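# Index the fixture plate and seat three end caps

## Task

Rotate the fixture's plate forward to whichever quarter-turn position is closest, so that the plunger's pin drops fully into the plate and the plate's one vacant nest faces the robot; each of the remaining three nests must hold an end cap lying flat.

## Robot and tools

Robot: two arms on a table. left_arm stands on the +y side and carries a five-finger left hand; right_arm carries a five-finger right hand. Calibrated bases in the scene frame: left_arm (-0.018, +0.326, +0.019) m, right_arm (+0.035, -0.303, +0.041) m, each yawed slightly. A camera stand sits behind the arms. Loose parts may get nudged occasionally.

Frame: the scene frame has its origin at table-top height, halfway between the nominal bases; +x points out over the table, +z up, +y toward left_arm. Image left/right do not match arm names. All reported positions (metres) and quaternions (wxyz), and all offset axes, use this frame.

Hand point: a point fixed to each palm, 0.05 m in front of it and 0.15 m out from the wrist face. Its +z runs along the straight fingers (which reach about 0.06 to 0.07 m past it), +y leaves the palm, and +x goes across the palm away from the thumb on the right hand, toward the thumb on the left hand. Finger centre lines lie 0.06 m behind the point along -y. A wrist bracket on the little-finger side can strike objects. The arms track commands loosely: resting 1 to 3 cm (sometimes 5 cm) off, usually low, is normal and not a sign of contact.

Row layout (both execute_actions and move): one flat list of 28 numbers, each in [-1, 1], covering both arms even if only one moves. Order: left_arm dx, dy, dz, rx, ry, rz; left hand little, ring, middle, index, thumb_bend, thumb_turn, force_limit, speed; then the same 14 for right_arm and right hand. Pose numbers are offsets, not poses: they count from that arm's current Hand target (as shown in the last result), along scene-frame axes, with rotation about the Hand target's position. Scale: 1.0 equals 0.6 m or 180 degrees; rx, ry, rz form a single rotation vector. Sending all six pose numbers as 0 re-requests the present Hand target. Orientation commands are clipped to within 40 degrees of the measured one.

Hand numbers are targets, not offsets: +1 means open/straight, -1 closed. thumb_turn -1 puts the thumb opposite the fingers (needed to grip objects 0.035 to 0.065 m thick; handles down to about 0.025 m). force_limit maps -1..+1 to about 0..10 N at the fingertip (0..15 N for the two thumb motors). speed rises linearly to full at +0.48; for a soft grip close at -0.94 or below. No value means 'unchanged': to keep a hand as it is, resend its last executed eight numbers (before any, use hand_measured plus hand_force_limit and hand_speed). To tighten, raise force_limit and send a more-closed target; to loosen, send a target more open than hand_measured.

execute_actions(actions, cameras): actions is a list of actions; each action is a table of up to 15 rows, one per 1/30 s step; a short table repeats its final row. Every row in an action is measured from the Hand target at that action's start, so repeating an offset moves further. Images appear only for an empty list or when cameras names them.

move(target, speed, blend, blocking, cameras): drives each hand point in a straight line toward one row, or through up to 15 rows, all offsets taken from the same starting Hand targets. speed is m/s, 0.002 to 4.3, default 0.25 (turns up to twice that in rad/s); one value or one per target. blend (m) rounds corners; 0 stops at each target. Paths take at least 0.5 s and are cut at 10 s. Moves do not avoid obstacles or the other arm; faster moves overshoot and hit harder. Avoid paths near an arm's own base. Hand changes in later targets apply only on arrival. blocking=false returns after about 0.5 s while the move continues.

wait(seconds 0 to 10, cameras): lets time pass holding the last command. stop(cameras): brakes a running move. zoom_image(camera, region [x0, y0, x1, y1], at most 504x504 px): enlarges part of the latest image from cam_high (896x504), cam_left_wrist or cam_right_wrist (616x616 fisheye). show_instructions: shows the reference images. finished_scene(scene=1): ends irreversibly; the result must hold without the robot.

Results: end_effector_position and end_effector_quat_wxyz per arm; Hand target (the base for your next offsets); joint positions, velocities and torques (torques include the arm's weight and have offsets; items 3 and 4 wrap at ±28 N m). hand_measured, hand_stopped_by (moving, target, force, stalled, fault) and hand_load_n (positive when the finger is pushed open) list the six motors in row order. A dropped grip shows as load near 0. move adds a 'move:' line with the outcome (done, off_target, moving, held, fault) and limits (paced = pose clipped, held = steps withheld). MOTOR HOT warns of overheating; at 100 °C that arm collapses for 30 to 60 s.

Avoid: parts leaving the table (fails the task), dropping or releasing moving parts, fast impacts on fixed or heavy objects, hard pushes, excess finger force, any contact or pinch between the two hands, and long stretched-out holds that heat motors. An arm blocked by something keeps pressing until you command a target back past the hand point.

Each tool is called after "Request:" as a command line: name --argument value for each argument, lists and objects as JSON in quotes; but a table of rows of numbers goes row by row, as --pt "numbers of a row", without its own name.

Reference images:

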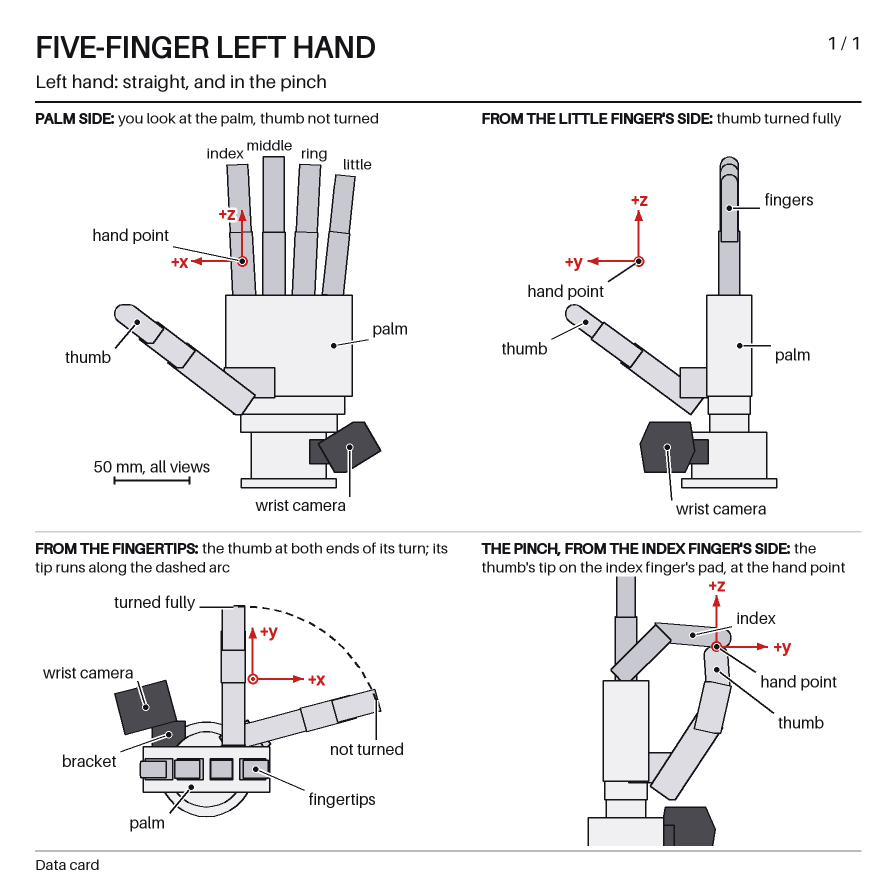

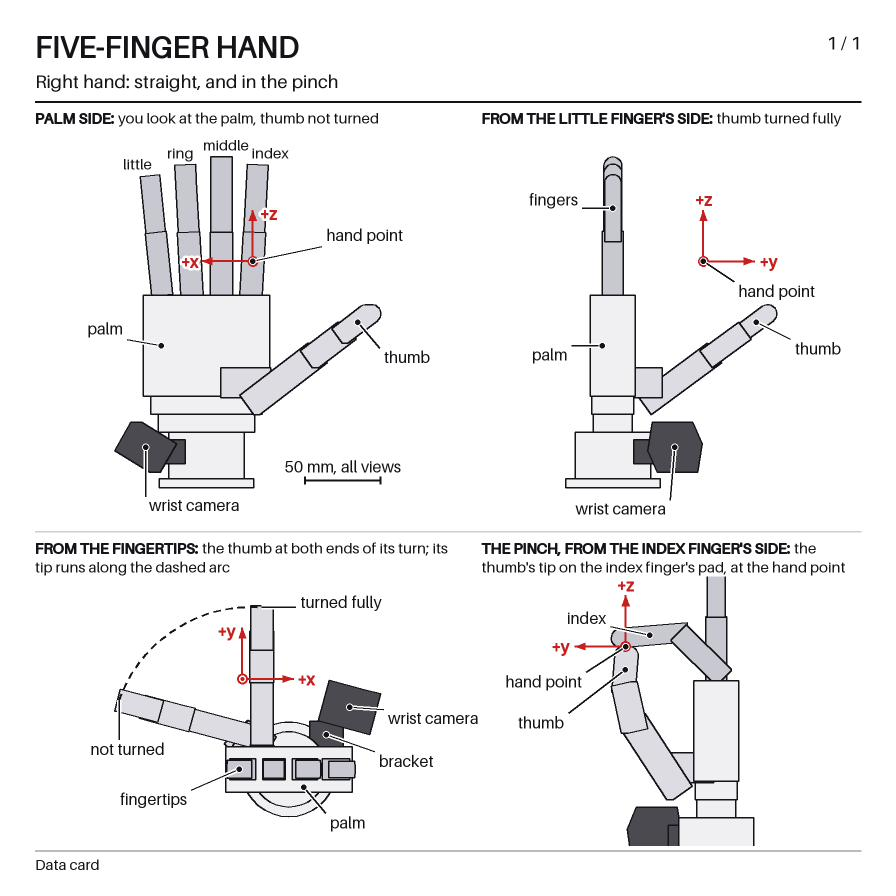

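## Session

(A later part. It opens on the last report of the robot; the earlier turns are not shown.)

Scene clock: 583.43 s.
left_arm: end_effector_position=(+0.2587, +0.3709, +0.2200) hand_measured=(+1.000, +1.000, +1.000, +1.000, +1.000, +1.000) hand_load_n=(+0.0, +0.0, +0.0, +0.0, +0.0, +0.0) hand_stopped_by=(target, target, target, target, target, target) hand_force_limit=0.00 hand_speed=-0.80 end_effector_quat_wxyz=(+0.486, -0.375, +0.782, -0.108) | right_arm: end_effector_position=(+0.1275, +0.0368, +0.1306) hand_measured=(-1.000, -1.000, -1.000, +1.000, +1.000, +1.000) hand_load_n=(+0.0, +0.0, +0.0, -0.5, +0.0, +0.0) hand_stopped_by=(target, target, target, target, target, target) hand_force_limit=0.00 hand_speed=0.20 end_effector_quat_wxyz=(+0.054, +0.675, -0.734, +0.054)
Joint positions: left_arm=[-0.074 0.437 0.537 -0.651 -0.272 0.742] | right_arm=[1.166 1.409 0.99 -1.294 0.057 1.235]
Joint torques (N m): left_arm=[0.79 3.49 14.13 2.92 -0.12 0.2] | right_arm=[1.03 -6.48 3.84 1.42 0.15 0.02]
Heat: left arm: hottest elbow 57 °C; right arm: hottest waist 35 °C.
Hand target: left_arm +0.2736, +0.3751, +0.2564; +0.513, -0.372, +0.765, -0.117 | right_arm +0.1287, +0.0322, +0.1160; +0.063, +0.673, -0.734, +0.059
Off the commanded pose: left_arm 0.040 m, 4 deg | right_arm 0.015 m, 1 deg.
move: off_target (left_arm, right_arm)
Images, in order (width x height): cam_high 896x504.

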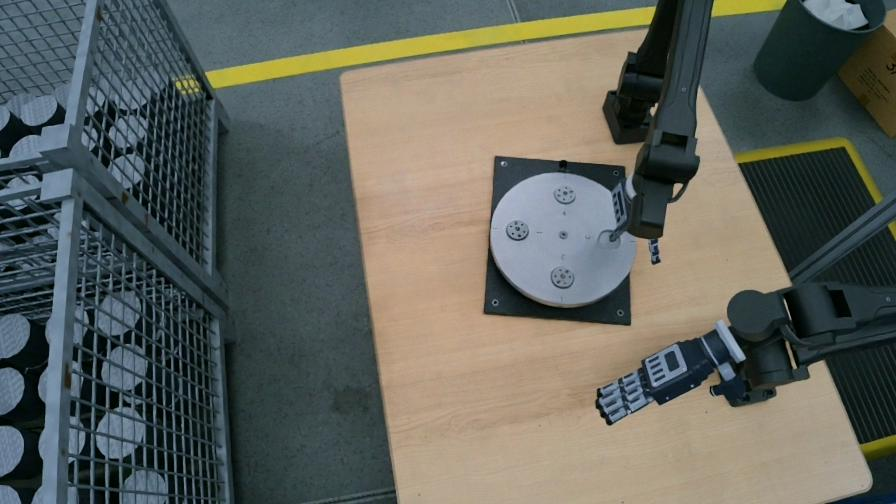

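Request:
move --target '[0,0,0,0,0,0,1,1,1,1,1,1,0,-0.8,-0.008,-0.142,-0.007,0,0,0,-1,-1,-1,1,1,1,0,0.2]' --speed 0.05 --cameras '["cam_high"]'

Request:
zoom_image --camera "cam_high" --region '[480, 150, 660, 330]'

Request:
zoom_image --camera "cam_high" --region '[545, 155, 585, 195]'

Scene clock: 590.27 s.
left_arm: end_effector_position=(+0.2587, +0.3709, +0.2200) hand_measured=(+1.000, +1.000, +1.000, +1.000, +1.000, +1.000) hand_load_n=(+0.0, +0.0, +0.0, +0.0, +0.0, +0.0) hand_stopped_by=(target, target, target, target, target, target) hand_force_limit=0.00 hand_speed=-0.80 end_effector_quat_wxyz=(+0.486, -0.375, +0.782, -0.108) | right_arm: end_effector_position=(+0.1276, +0.0081, +0.1309) hand_measured=(-1.000, -1.000, -1.000, +1.000, +1.000, +1.000) hand_load_n=(+0.0, +0.0, +0.5, +0.0, +0.0, +0.0) hand_stopped_by=(target, target, target, target, target, target) hand_force_limit=0.00 hand_speed=0.20 end_effector_quat_wxyz=(+0.000, +0.685, -0.729, +0.016)
Joint positions: left_arm=[-0.074 0.437 0.537 -0.651 -0.272 0.742] | right_arm=[1.111 1.249 0.842 -1.173 0.03 1.154]
Joint torques (N m): left_arm=[0.79 3.55 14.12 2.93 -0.12 0.2] | right_arm=[-1.73 -6.95 0.9 -2.97 1.67 -0.11]
Heat: left arm: hottest elbow 57 °C; right arm: hottest waist 35 °C.
Hand target: left_arm +0.2736, +0.3751, +0.2564; +0.513, -0.372, +0.765, -0.117 | right_arm +0.1238, -0.0530, +0.1118; +0.063, +0.673, -0.734, +0.059
Off the commanded pose: left_arm 0.040 m, 4 deg | right_arm 0.064 m, 9 deg.
move: off_target (left_arm, right_arm)
Images, in order (width x height): cam_high 896x504.

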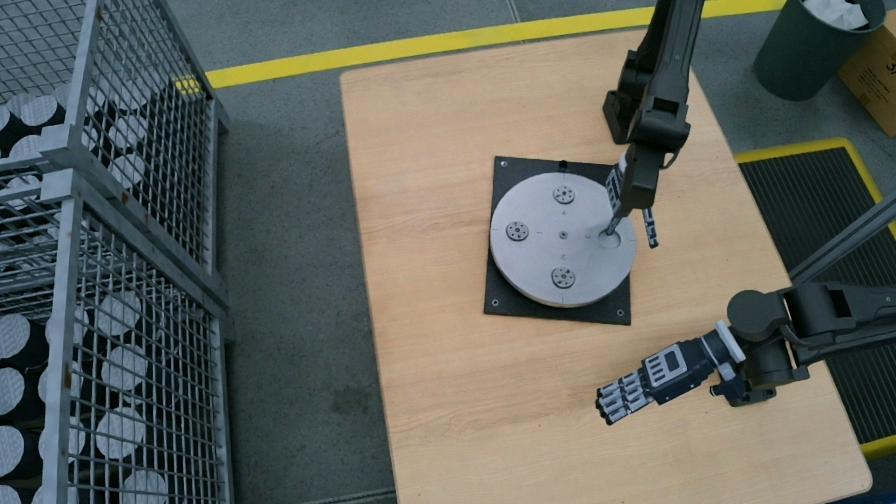

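Scaled by 2.800.

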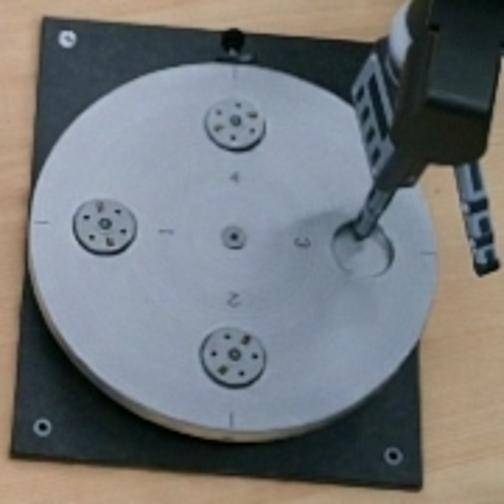

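Scaled by 12.600.

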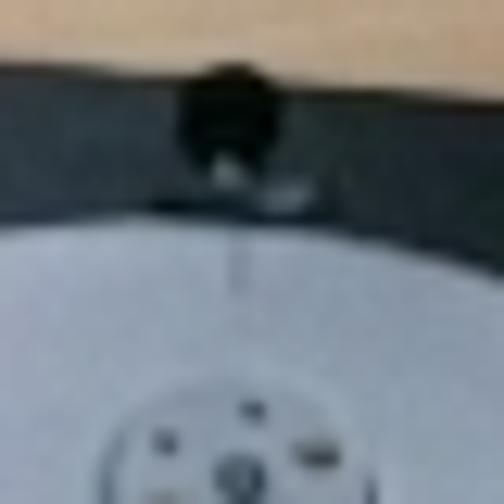

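Request:
zoom_image --camera "cam_high" --region '[480, 208, 520, 248]'

Request:
zoom_image --camera "cam_high" --region '[605, 221, 645, 261]'

Request:
zoom_image --camera "cam_high" --region '[541, 275, 581, 315]'

Scaled by 12.600.

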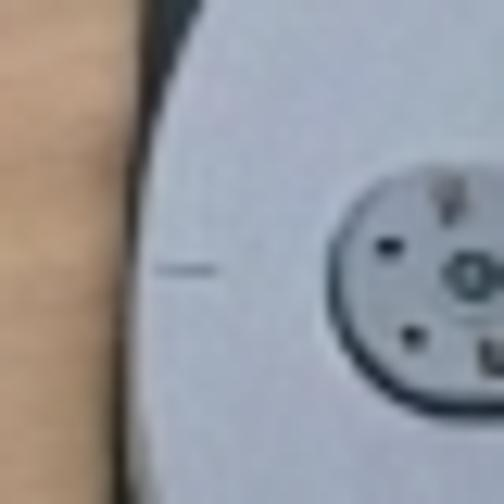

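Scaled by 12.600.

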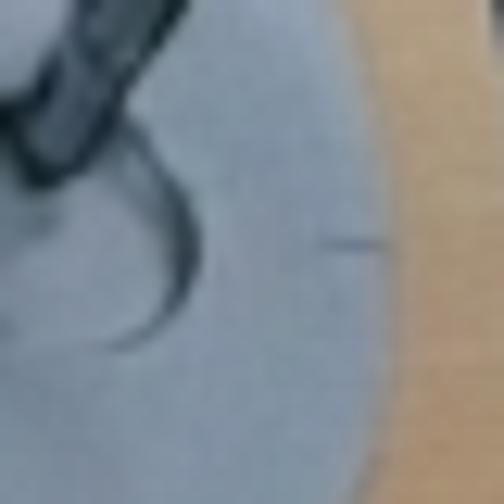

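Scaled by 12.600.

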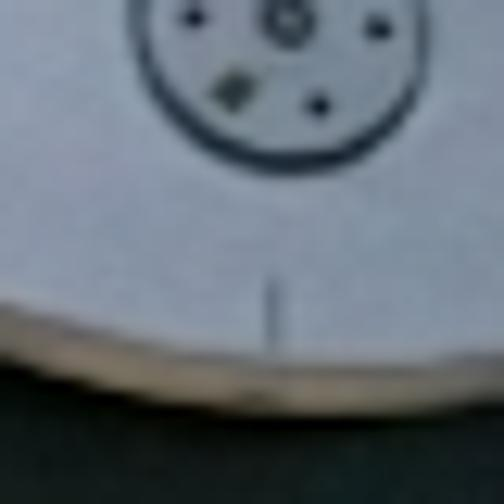

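Request:
move --pt "0 0 0 0 0 0 1 1 1 1 1 1 0 -0.8 0.006 0.115 0.02 0 0 0 -1 -1 -1 1 1 1 0 0.2" --pt "0 0 0 0 0 0 1 1 1 1 1 1 0 -0.8 0.006 0.115 0.147 0 0 0 -1 -1 -1 1 1 1 0 0.2" --pt "0 0 0 0 0 0 1 1 1 1 1 1 0 -0.8 0.1017 -0.0285 0.137 0.0423 0.0453 0.3864 -1 -1 -1 1 1 1 0 0.2" --speed '[0.08,0.15,0.25]' --blend '[0.01,0.02,0]' --cameras '["cam_high","cam_right_wrist"]'

Request:
zoom_image --camera "cam_right_wrist" --region '[320, 140, 400, 230]'

Request:
zoom_image --camera "cam_high" --region '[545, 155, 585, 195]'

Scene clock: 610.70 s.
left_arm: end_effector_position=(+0.2587, +0.3709, +0.2200) hand_measured=(+1.000, +1.000, +1.000, +1.000, +1.000, +1.000) hand_load_n=(+0.0, +0.0, +0.0, +0.0, +0.0, -0.5) hand_stopped_by=(target, target, target, target, target, target) hand_force_limit=0.00 hand_speed=-0.80 end_effector_quat_wxyz=(+0.486, -0.375, +0.782, -0.108) | right_arm: end_effector_position=(+0.1796, -0.0729, +0.1895) hand_measured=(-1.000, -1.000, -1.000, +1.000, +1.000, +1.000) hand_load_n=(+0.0, +0.0, +0.0, +0.0, +0.0, +0.0) hand_stopped_by=(target, target, target, target, target, target) hand_force_limit=0.00 hand_speed=0.20 end_effector_quat_wxyz=(+0.041, +0.976, -0.215, -0.011)
Joint positions: left_arm=[-0.074 0.437 0.537 -0.651 -0.272 0.742] | right_arm=[0.969 1.312 1.037 -1.38 0.012 -0.187]
Joint torques (N m): left_arm=[0.73 3.49 14.13 2.92 -0.12 0.2] | right_arm=[0.85 -8.23 6.31 1.05 -0.12 -0.04]
Heat: left arm: hottest elbow 57 °C; right arm: hottest waist 35 °C.
Hand target: left_arm +0.2736, +0.3751, +0.2564; +0.513, -0.372, +0.765, -0.117 | right_arm +0.1848, -0.0701, +0.1940; +0.025, +0.976, -0.216, -0.007
Off the commanded pose: left_arm 0.040 m, 4 deg | right_arm 0.007 m, 2 deg.
move: off_target (left_arm)
camera_calibration:
cam_right_wrist: T_world_to_cam=[[-0.205779, -0.975009, 0.0837405, -0.0460381], [-0.799852, 0.216878, 0.559643, 0.0488826], [-0.563819, 0.0481829, -0.824492, 0.375705], [0, 0, 0, 1]] pos_world=[0.241455, -0.0735917, 0.286264]
Images, in order (width x height): cam_high 896x504, cam_right_wrist 616x616.

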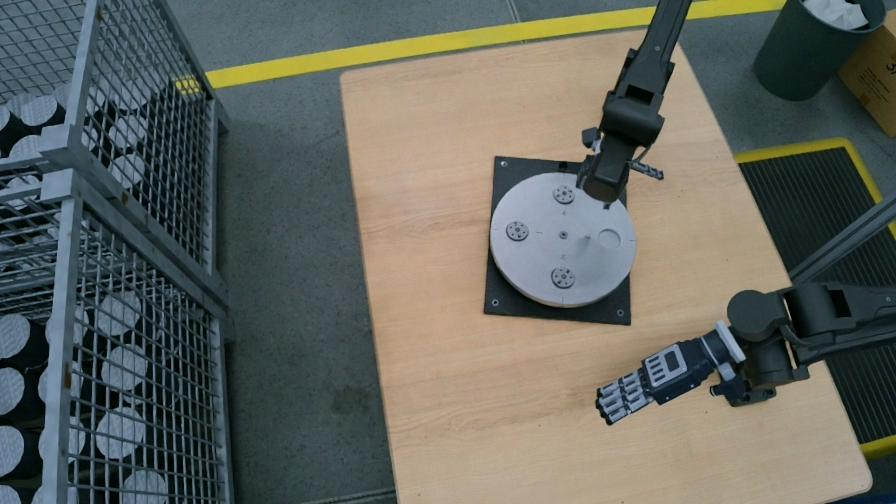

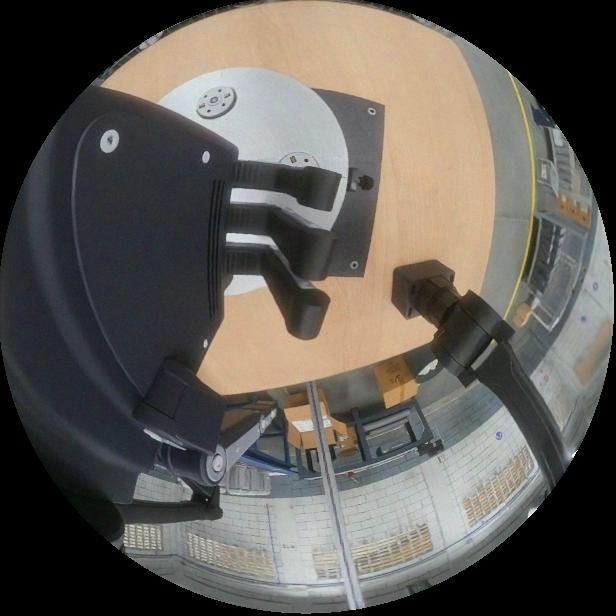

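Scaled by 5.600 from the camera's 616x616 image, which has a finer 880x880 frame.

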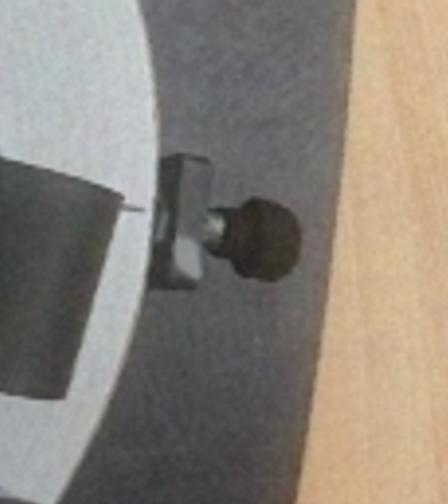

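Scaled by 12.600.

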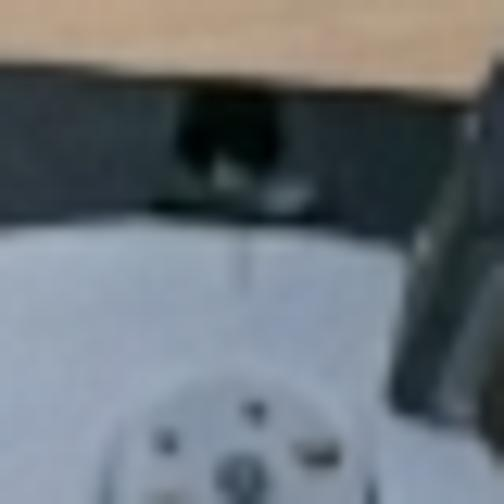

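Request:
zoom_image --camera "cam_high" --region '[480, 208, 520, 248]'

Request:
zoom_image --camera "cam_high" --region '[605, 221, 645, 261]'

Request:
zoom_image --camera "cam_high" --region '[541, 275, 581, 315]'

Request:
zoom_image --camera "cam_high" --region '[480, 150, 660, 330]'

Scaled by 12.600.

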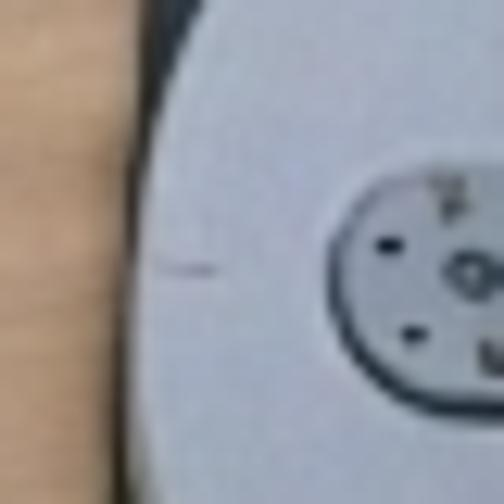

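Scaled by 12.600.

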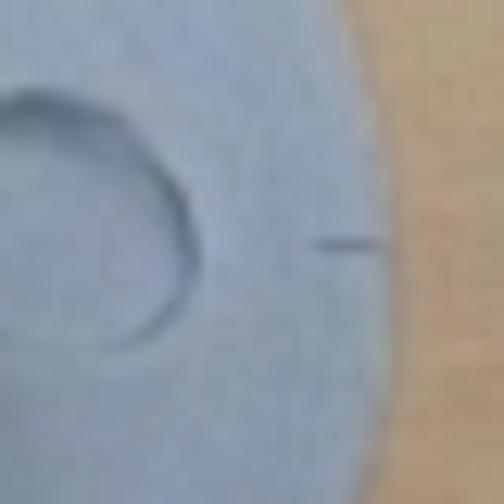

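Scaled by 12.600.

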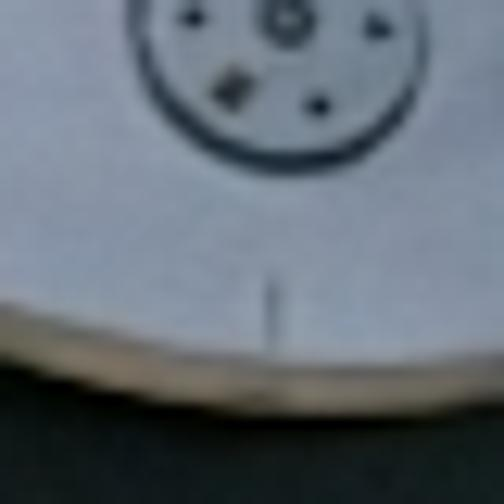

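Scaled by 2.800.

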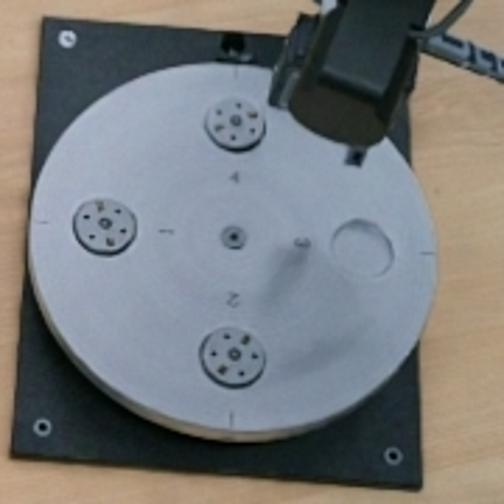

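Request:
zoom_image --camera "cam_high" --region '[500, 210, 540, 250]'

Request:
zoom_image --camera "cam_high" --region '[543, 257, 583, 297]'

Request:
zoom_image --camera "cam_high" --region '[544, 175, 584, 215]'

Request:
zoom_image --camera "cam_right_wrist" --region '[180, 60, 350, 200]'

Scaled by 12.600.

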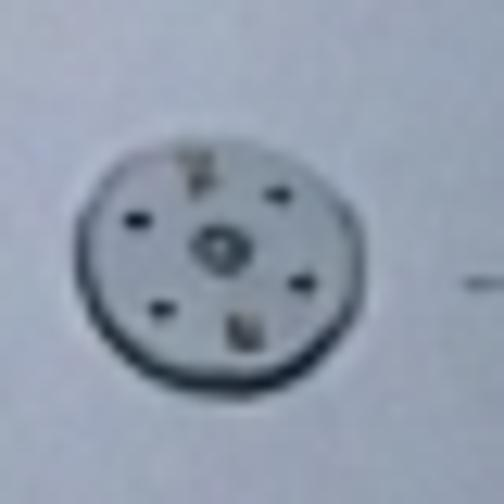

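Scaled by 12.600.

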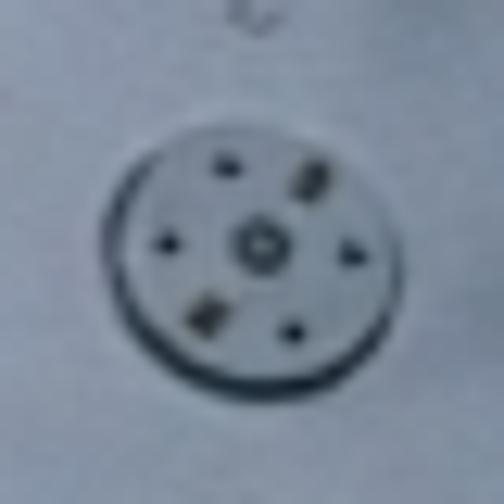

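Scaled by 12.600.

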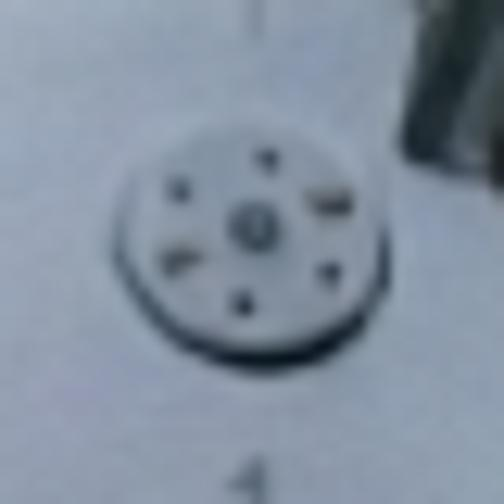

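Scaled by 2.965 from the camera's 616x616 image, which has a finer 880x880 frame.

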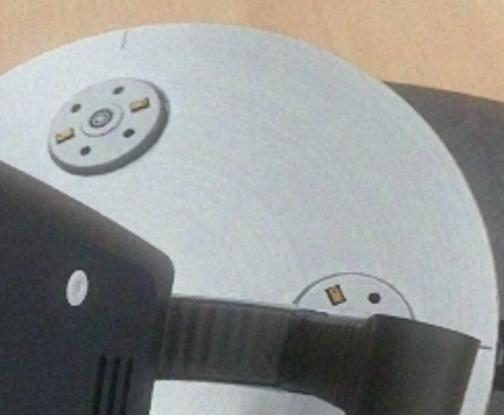

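Request:
wait --seconds 0.1 --cameras '["cam_left_wrist"]'

Scene clock: 627.57 s.
left_arm: end_effector_position=(+0.2587, +0.3709, +0.2200) hand_measured=(+1.000, +1.000, +1.000, +1.000, +1.000, +1.000) hand_load_n=(+0.0, +0.0, +0.0, +0.0, +0.0, +0.0) hand_stopped_by=(target, target, target, target, target, target) hand_force_limit=0.00 hand_speed=-0.80 end_effector_quat_wxyz=(+0.486, -0.375, +0.782, -0.108) | right_arm: end_effector_position=(+0.1797, -0.0729, +0.1895) hand_measured=(-1.000, -1.000, -1.000, +1.000, +1.000, +1.000) hand_load_n=(+0.0, +0.0, +0.0, +0.0, +0.0, -0.5) hand_stopped_by=(target, target, target, target, target, target) hand_force_limit=0.00 hand_speed=0.20 end_effector_quat_wxyz=(+0.041, +0.976, -0.215, -0.011)
Joint positions: left_arm=[-0.074 0.437 0.537 -0.651 -0.272 0.742] | right_arm=[0.969 1.312 1.037 -1.38 0.012 -0.188]
Joint torques (N m): left_arm=[0.79 3.49 14.12 2.92 -0.13 0.2] | right_arm=[0.44 -8.29 6.27 1.13 -0.11 -0.04]
Heat: left arm: hottest elbow 58 °C; right arm: hottest waist 35 °C.
Hand target: left_arm +0.2736, +0.3751, +0.2564; +0.513, -0.372, +0.765, -0.117 | right_arm +0.1849, -0.0701, +0.1940; +0.025, +0.976, -0.216, -0.007
Off the commanded pose: left_arm 0.040 m, 4 deg | right_arm 0.007 m, 2 deg.
wait: 0.10 s; at rest from the start
camera_calibration:
cam_left_wrist: T_world_to_cam=[[0.366118, -0.859448, 0.356802, 0.142627], [-0.725749, -0.503699, -0.468589, 0.482583], [0.582449, -0.0873893, -0.808156, 0.170429], [0, 0, 0, 1]] pos_world=[0.198749, 0.380551, 0.312977]
Images, in order (width x height): cam_left_wrist 616x616.

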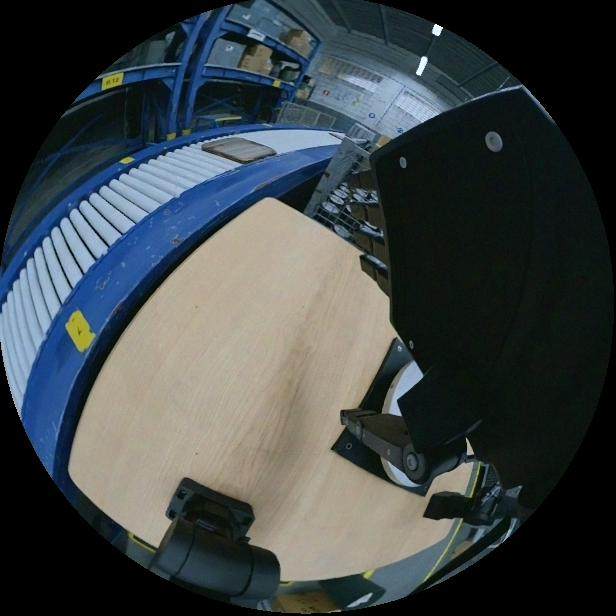

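Request:
move --target '[0,0,0,0,0,0,1,1,1,1,1,1,0,-0.8,0.0,-0.083,-0.085,0,0,0,-1,-1,-1,-1,1,1,0,0.4]' --speed 0.15 --cameras '["cam_high","cam_right_wrist"]'

Request:
zoom_image --camera "cam_high" --region '[545, 155, 585, 195]'

Scene clock: 679.37 s.
left_arm: end_effector_position=(+0.2587, +0.3709, +0.2200) hand_measured=(+1.000, +1.000, +1.000, +1.000, +1.000, +1.000) hand_load_n=(+0.0, +0.0, +0.0, +0.0, -0.5, +0.0) hand_stopped_by=(target, target, target, target, target, target) hand_force_limit=0.00 hand_speed=-0.80 end_effector_quat_wxyz=(+0.486, -0.375, +0.782, -0.108) | right_arm: end_effector_position=(+0.1831, -0.1177, +0.1438) hand_measured=(-1.000, -1.000, -1.000, -1.000, +1.000, +1.000) hand_load_n=(+0.0, +0.0, +0.0, +0.0, -0.5, +0.0) hand_stopped_by=(target, target, target, target, target, target) hand_force_limit=0.00 hand_speed=0.40 end_effector_quat_wxyz=(+0.032, +0.976, -0.216, -0.010)
Joint positions: left_arm=[-0.074 0.437 0.537 -0.651 -0.272 0.742] | right_arm=[0.873 1.251 0.861 -1.246 0.013 -0.281]
Joint torques (N m): left_arm=[0.73 3.49 14.13 2.92 -0.13 0.2] | right_arm=[0.67 -6.71 4.85 1.03 0.07 0]
Heat: left arm: hottest elbow 58 °C; right arm: hottest elbow 36 °C.
Hand target: left_arm +0.2736, +0.3751, +0.2564; +0.513, -0.372, +0.765, -0.117 | right_arm +0.1849, -0.1199, +0.1430; +0.025, +0.976, -0.216, -0.006
Off the commanded pose: left_arm 0.040 m, 4 deg | right_arm 0.003 m, 1 deg.
move: off_target (left_arm)
camera_calibration:
cam_right_wrist: T_world_to_cam=[[-0.207523, -0.976023, 0.0656719, -0.0823674], [-0.802781, 0.208281, 0.558715, 0.0865984], [-0.558997, 0.0632259, -0.826756, 0.343318], [0, 0, 0, 1]] pos_world=[0.24434, -0.120136, 0.240865]
Images, in order (width x height): cam_high 896x504, cam_right_wrist 616x616.

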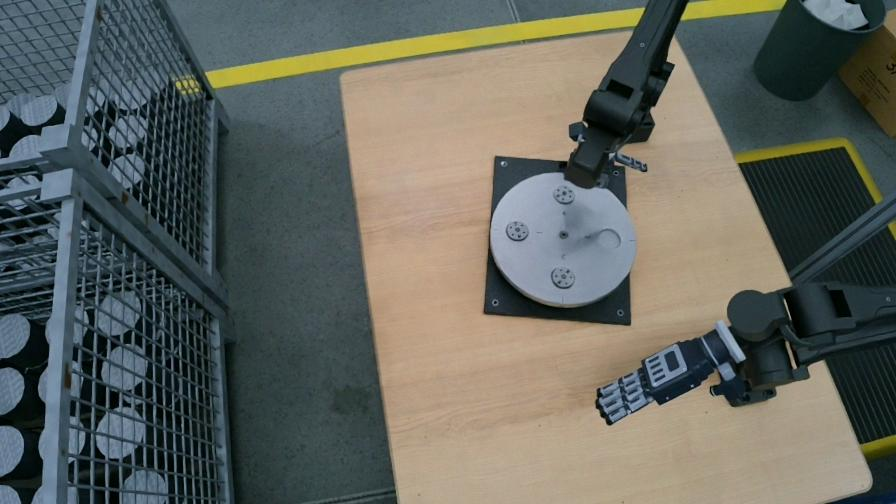

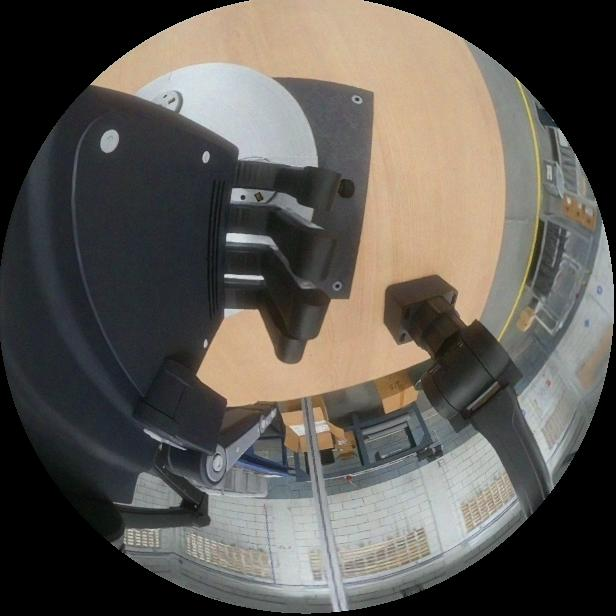

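Scaled by 12.600.

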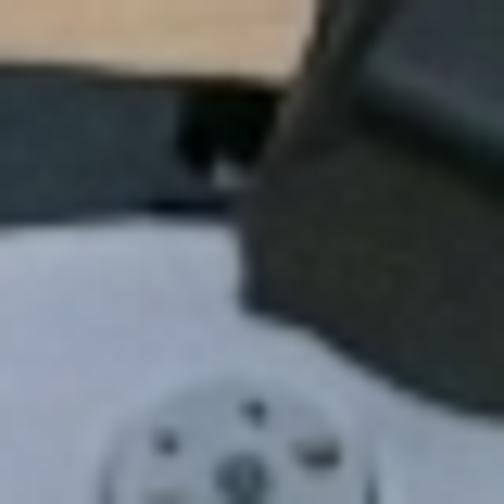

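Request:
move --target '[0,0,0,0,0,0,1,1,1,1,1,1,0,-0.8,-0.042,0.033,-0.01,0,0,0,-1,-1,-1,-1,1,1,0,0.4]' --speed 0.15 --cameras '["cam_high","cam_right_wrist"]'

Request:
zoom_image --camera "cam_right_wrist" --region '[320, 130, 400, 210]'

Request:
zoom_image --camera "cam_high" --region '[545, 155, 585, 195]'

Scene clock: 683.93 s.
left_arm: end_effector_position=(+0.2587, +0.3709, +0.2200) hand_measured=(+1.000, +1.000, +1.000, +1.000, +1.000, +1.000) hand_load_n=(+0.0, -0.5, +0.0, +0.0, +0.0, +0.0) hand_stopped_by=(target, target, target, target, target, target) hand_force_limit=0.00 hand_speed=-0.80 end_effector_quat_wxyz=(+0.486, -0.375, +0.782, -0.108) | right_arm: end_effector_position=(+0.1620, -0.1013, +0.1390) hand_measured=(-1.000, -1.000, -1.000, -1.000, +1.000, +1.000) hand_load_n=(+0.0, +0.0, +0.0, +0.0, +0.0, +0.0) hand_stopped_by=(target, target, target, target, target, target) hand_force_limit=0.00 hand_speed=0.40 end_effector_quat_wxyz=(+0.030, +0.976, -0.215, -0.008)
Joint positions: left_arm=[-0.074 0.437 0.537 -0.651 -0.272 0.742] | right_arm=[0.959 1.251 0.849 -1.23 0.009 -0.197]
Joint torques (N m): left_arm=[0.79 3.55 14.13 2.93 -0.13 0.2] | right_arm=[1.73 -6.48 4.83 1.11 -0.01 0.14]
Heat: left arm: hottest elbow 58 °C; right arm: hottest elbow 35 °C.
Hand target: left_arm +0.2736, +0.3751, +0.2564; +0.513, -0.372, +0.765, -0.117 | right_arm +0.1596, -0.1001, +0.1370; +0.025, +0.976, -0.216, -0.006
Off the commanded pose: left_arm 0.040 m, 4 deg | right_arm 0.003 m, 1 deg.
move: off_target (left_arm)
camera_calibration:
cam_right_wrist: T_world_to_cam=[[-0.206431, -0.97654, 0.0612874, -0.0700897], [-0.805478, 0.205163, 0.555979, 0.0694143], [-0.55551, 0.0654057, -0.828934, 0.326523], [0, 0, 0, 1]] pos_world=[0.22283, -0.104043, 0.236369]
Images, in order (width x height): cam_high 896x504, cam_right_wrist 616x616.

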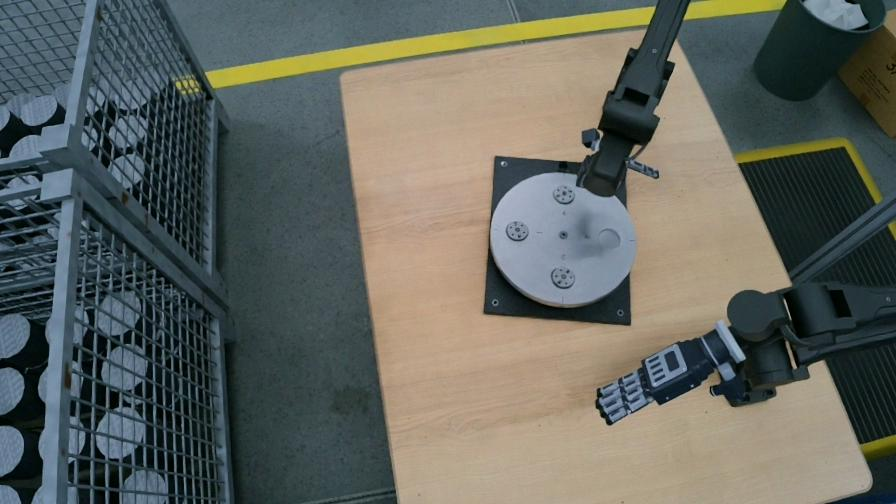

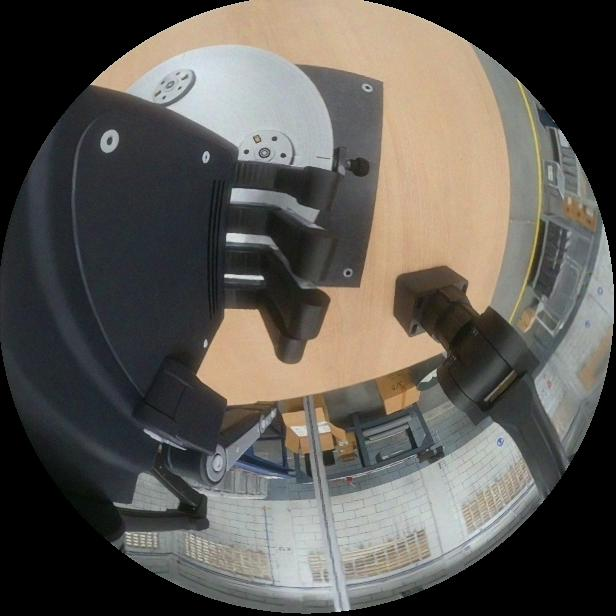

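Scaled by 6.300 from the camera's 616x616 image, which has a finer 880x880 frame.

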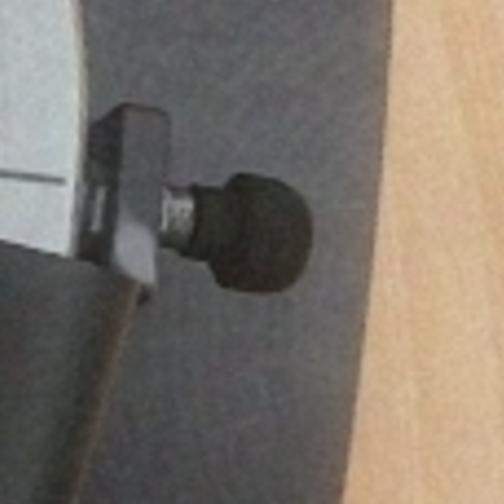

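Scaled by 12.600.

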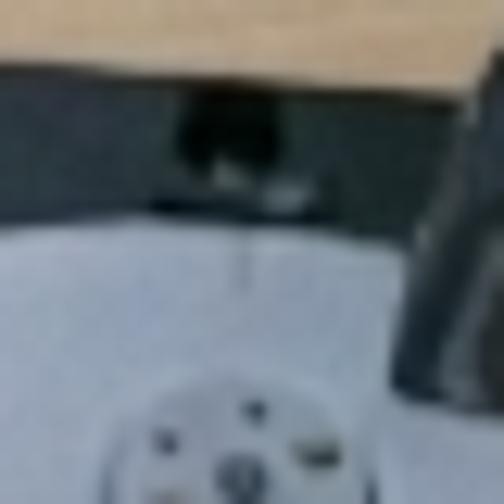

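Request:
move --target '[0,0,0,0,0,0,1,1,1,1,1,1,0,-0.8,-0.03,-0.05,0.15,0,0,0,-1,-1,-1,-1,1,1,0,0.4]' --speed 0.2 --cameras '["cam_high"]'

Request:
zoom_image --camera "cam_high" --region '[480, 150, 660, 330]'

Scene clock: 689.67 s.
left_arm: end_effector_position=(+0.2587, +0.3709, +0.2200) hand_measured=(+1.000, +1.000, +1.000, +1.000, +1.000, +1.000) hand_load_n=(+0.0, +0.0, +0.0, +0.0, +0.0, +0.0) hand_stopped_by=(target, target, target, target, target, target) hand_force_limit=0.00 hand_speed=-0.80 end_effector_quat_wxyz=(+0.486, -0.375, +0.782, -0.108) | right_arm: end_effector_position=(+0.1337, -0.1399, +0.2111) hand_measured=(-1.000, -1.000, -1.000, -1.000, +1.000, +1.000) hand_load_n=(+0.0, +0.0, +0.0, +0.0, +0.0, +0.0) hand_stopped_by=(target, target, target, target, target, target) hand_force_limit=0.00 hand_speed=0.40 end_effector_quat_wxyz=(+0.043, +0.975, -0.216, -0.014)
Joint positions: left_arm=[-0.074 0.437 0.537 -0.651 -0.272 0.742] | right_arm=[0.959 1.077 0.907 -1.49 0.009 -0.196]
Joint torques (N m): left_arm=[0.73 3.55 14.13 2.92 -0.13 0.2] | right_arm=[1.44 -4.31 9.5 0.16 0.02 0.03]
Heat: left arm: hottest elbow 59 °C; right arm: hottest elbow 35 °C.
Hand target: left_arm +0.2736, +0.3751, +0.2564; +0.513, -0.372, +0.765, -0.117 | right_arm +0.1416, -0.1301, +0.2270; +0.025, +0.976, -0.216, -0.006
Off the commanded pose: left_arm 0.040 m, 4 deg | right_arm 0.020 m, 2 deg.
move: off_target (left_arm, right_arm)
Images, in order (width x height): cam_high 896x504.

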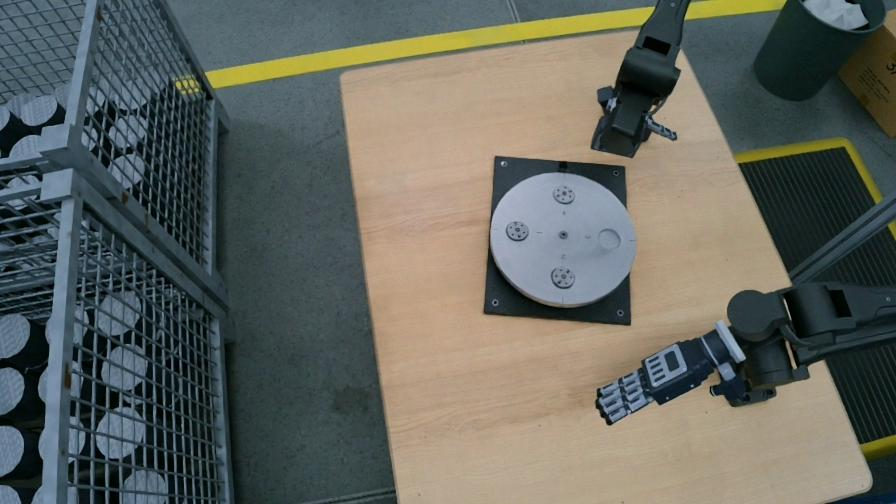

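Scaled by 2.800.

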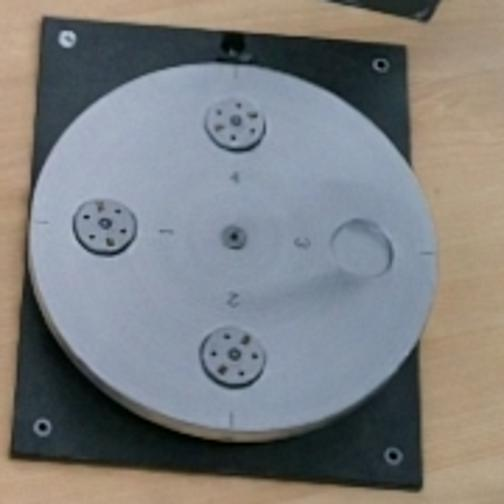

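Request:
finished_scene --scene 1

The scene is finished: the task was done.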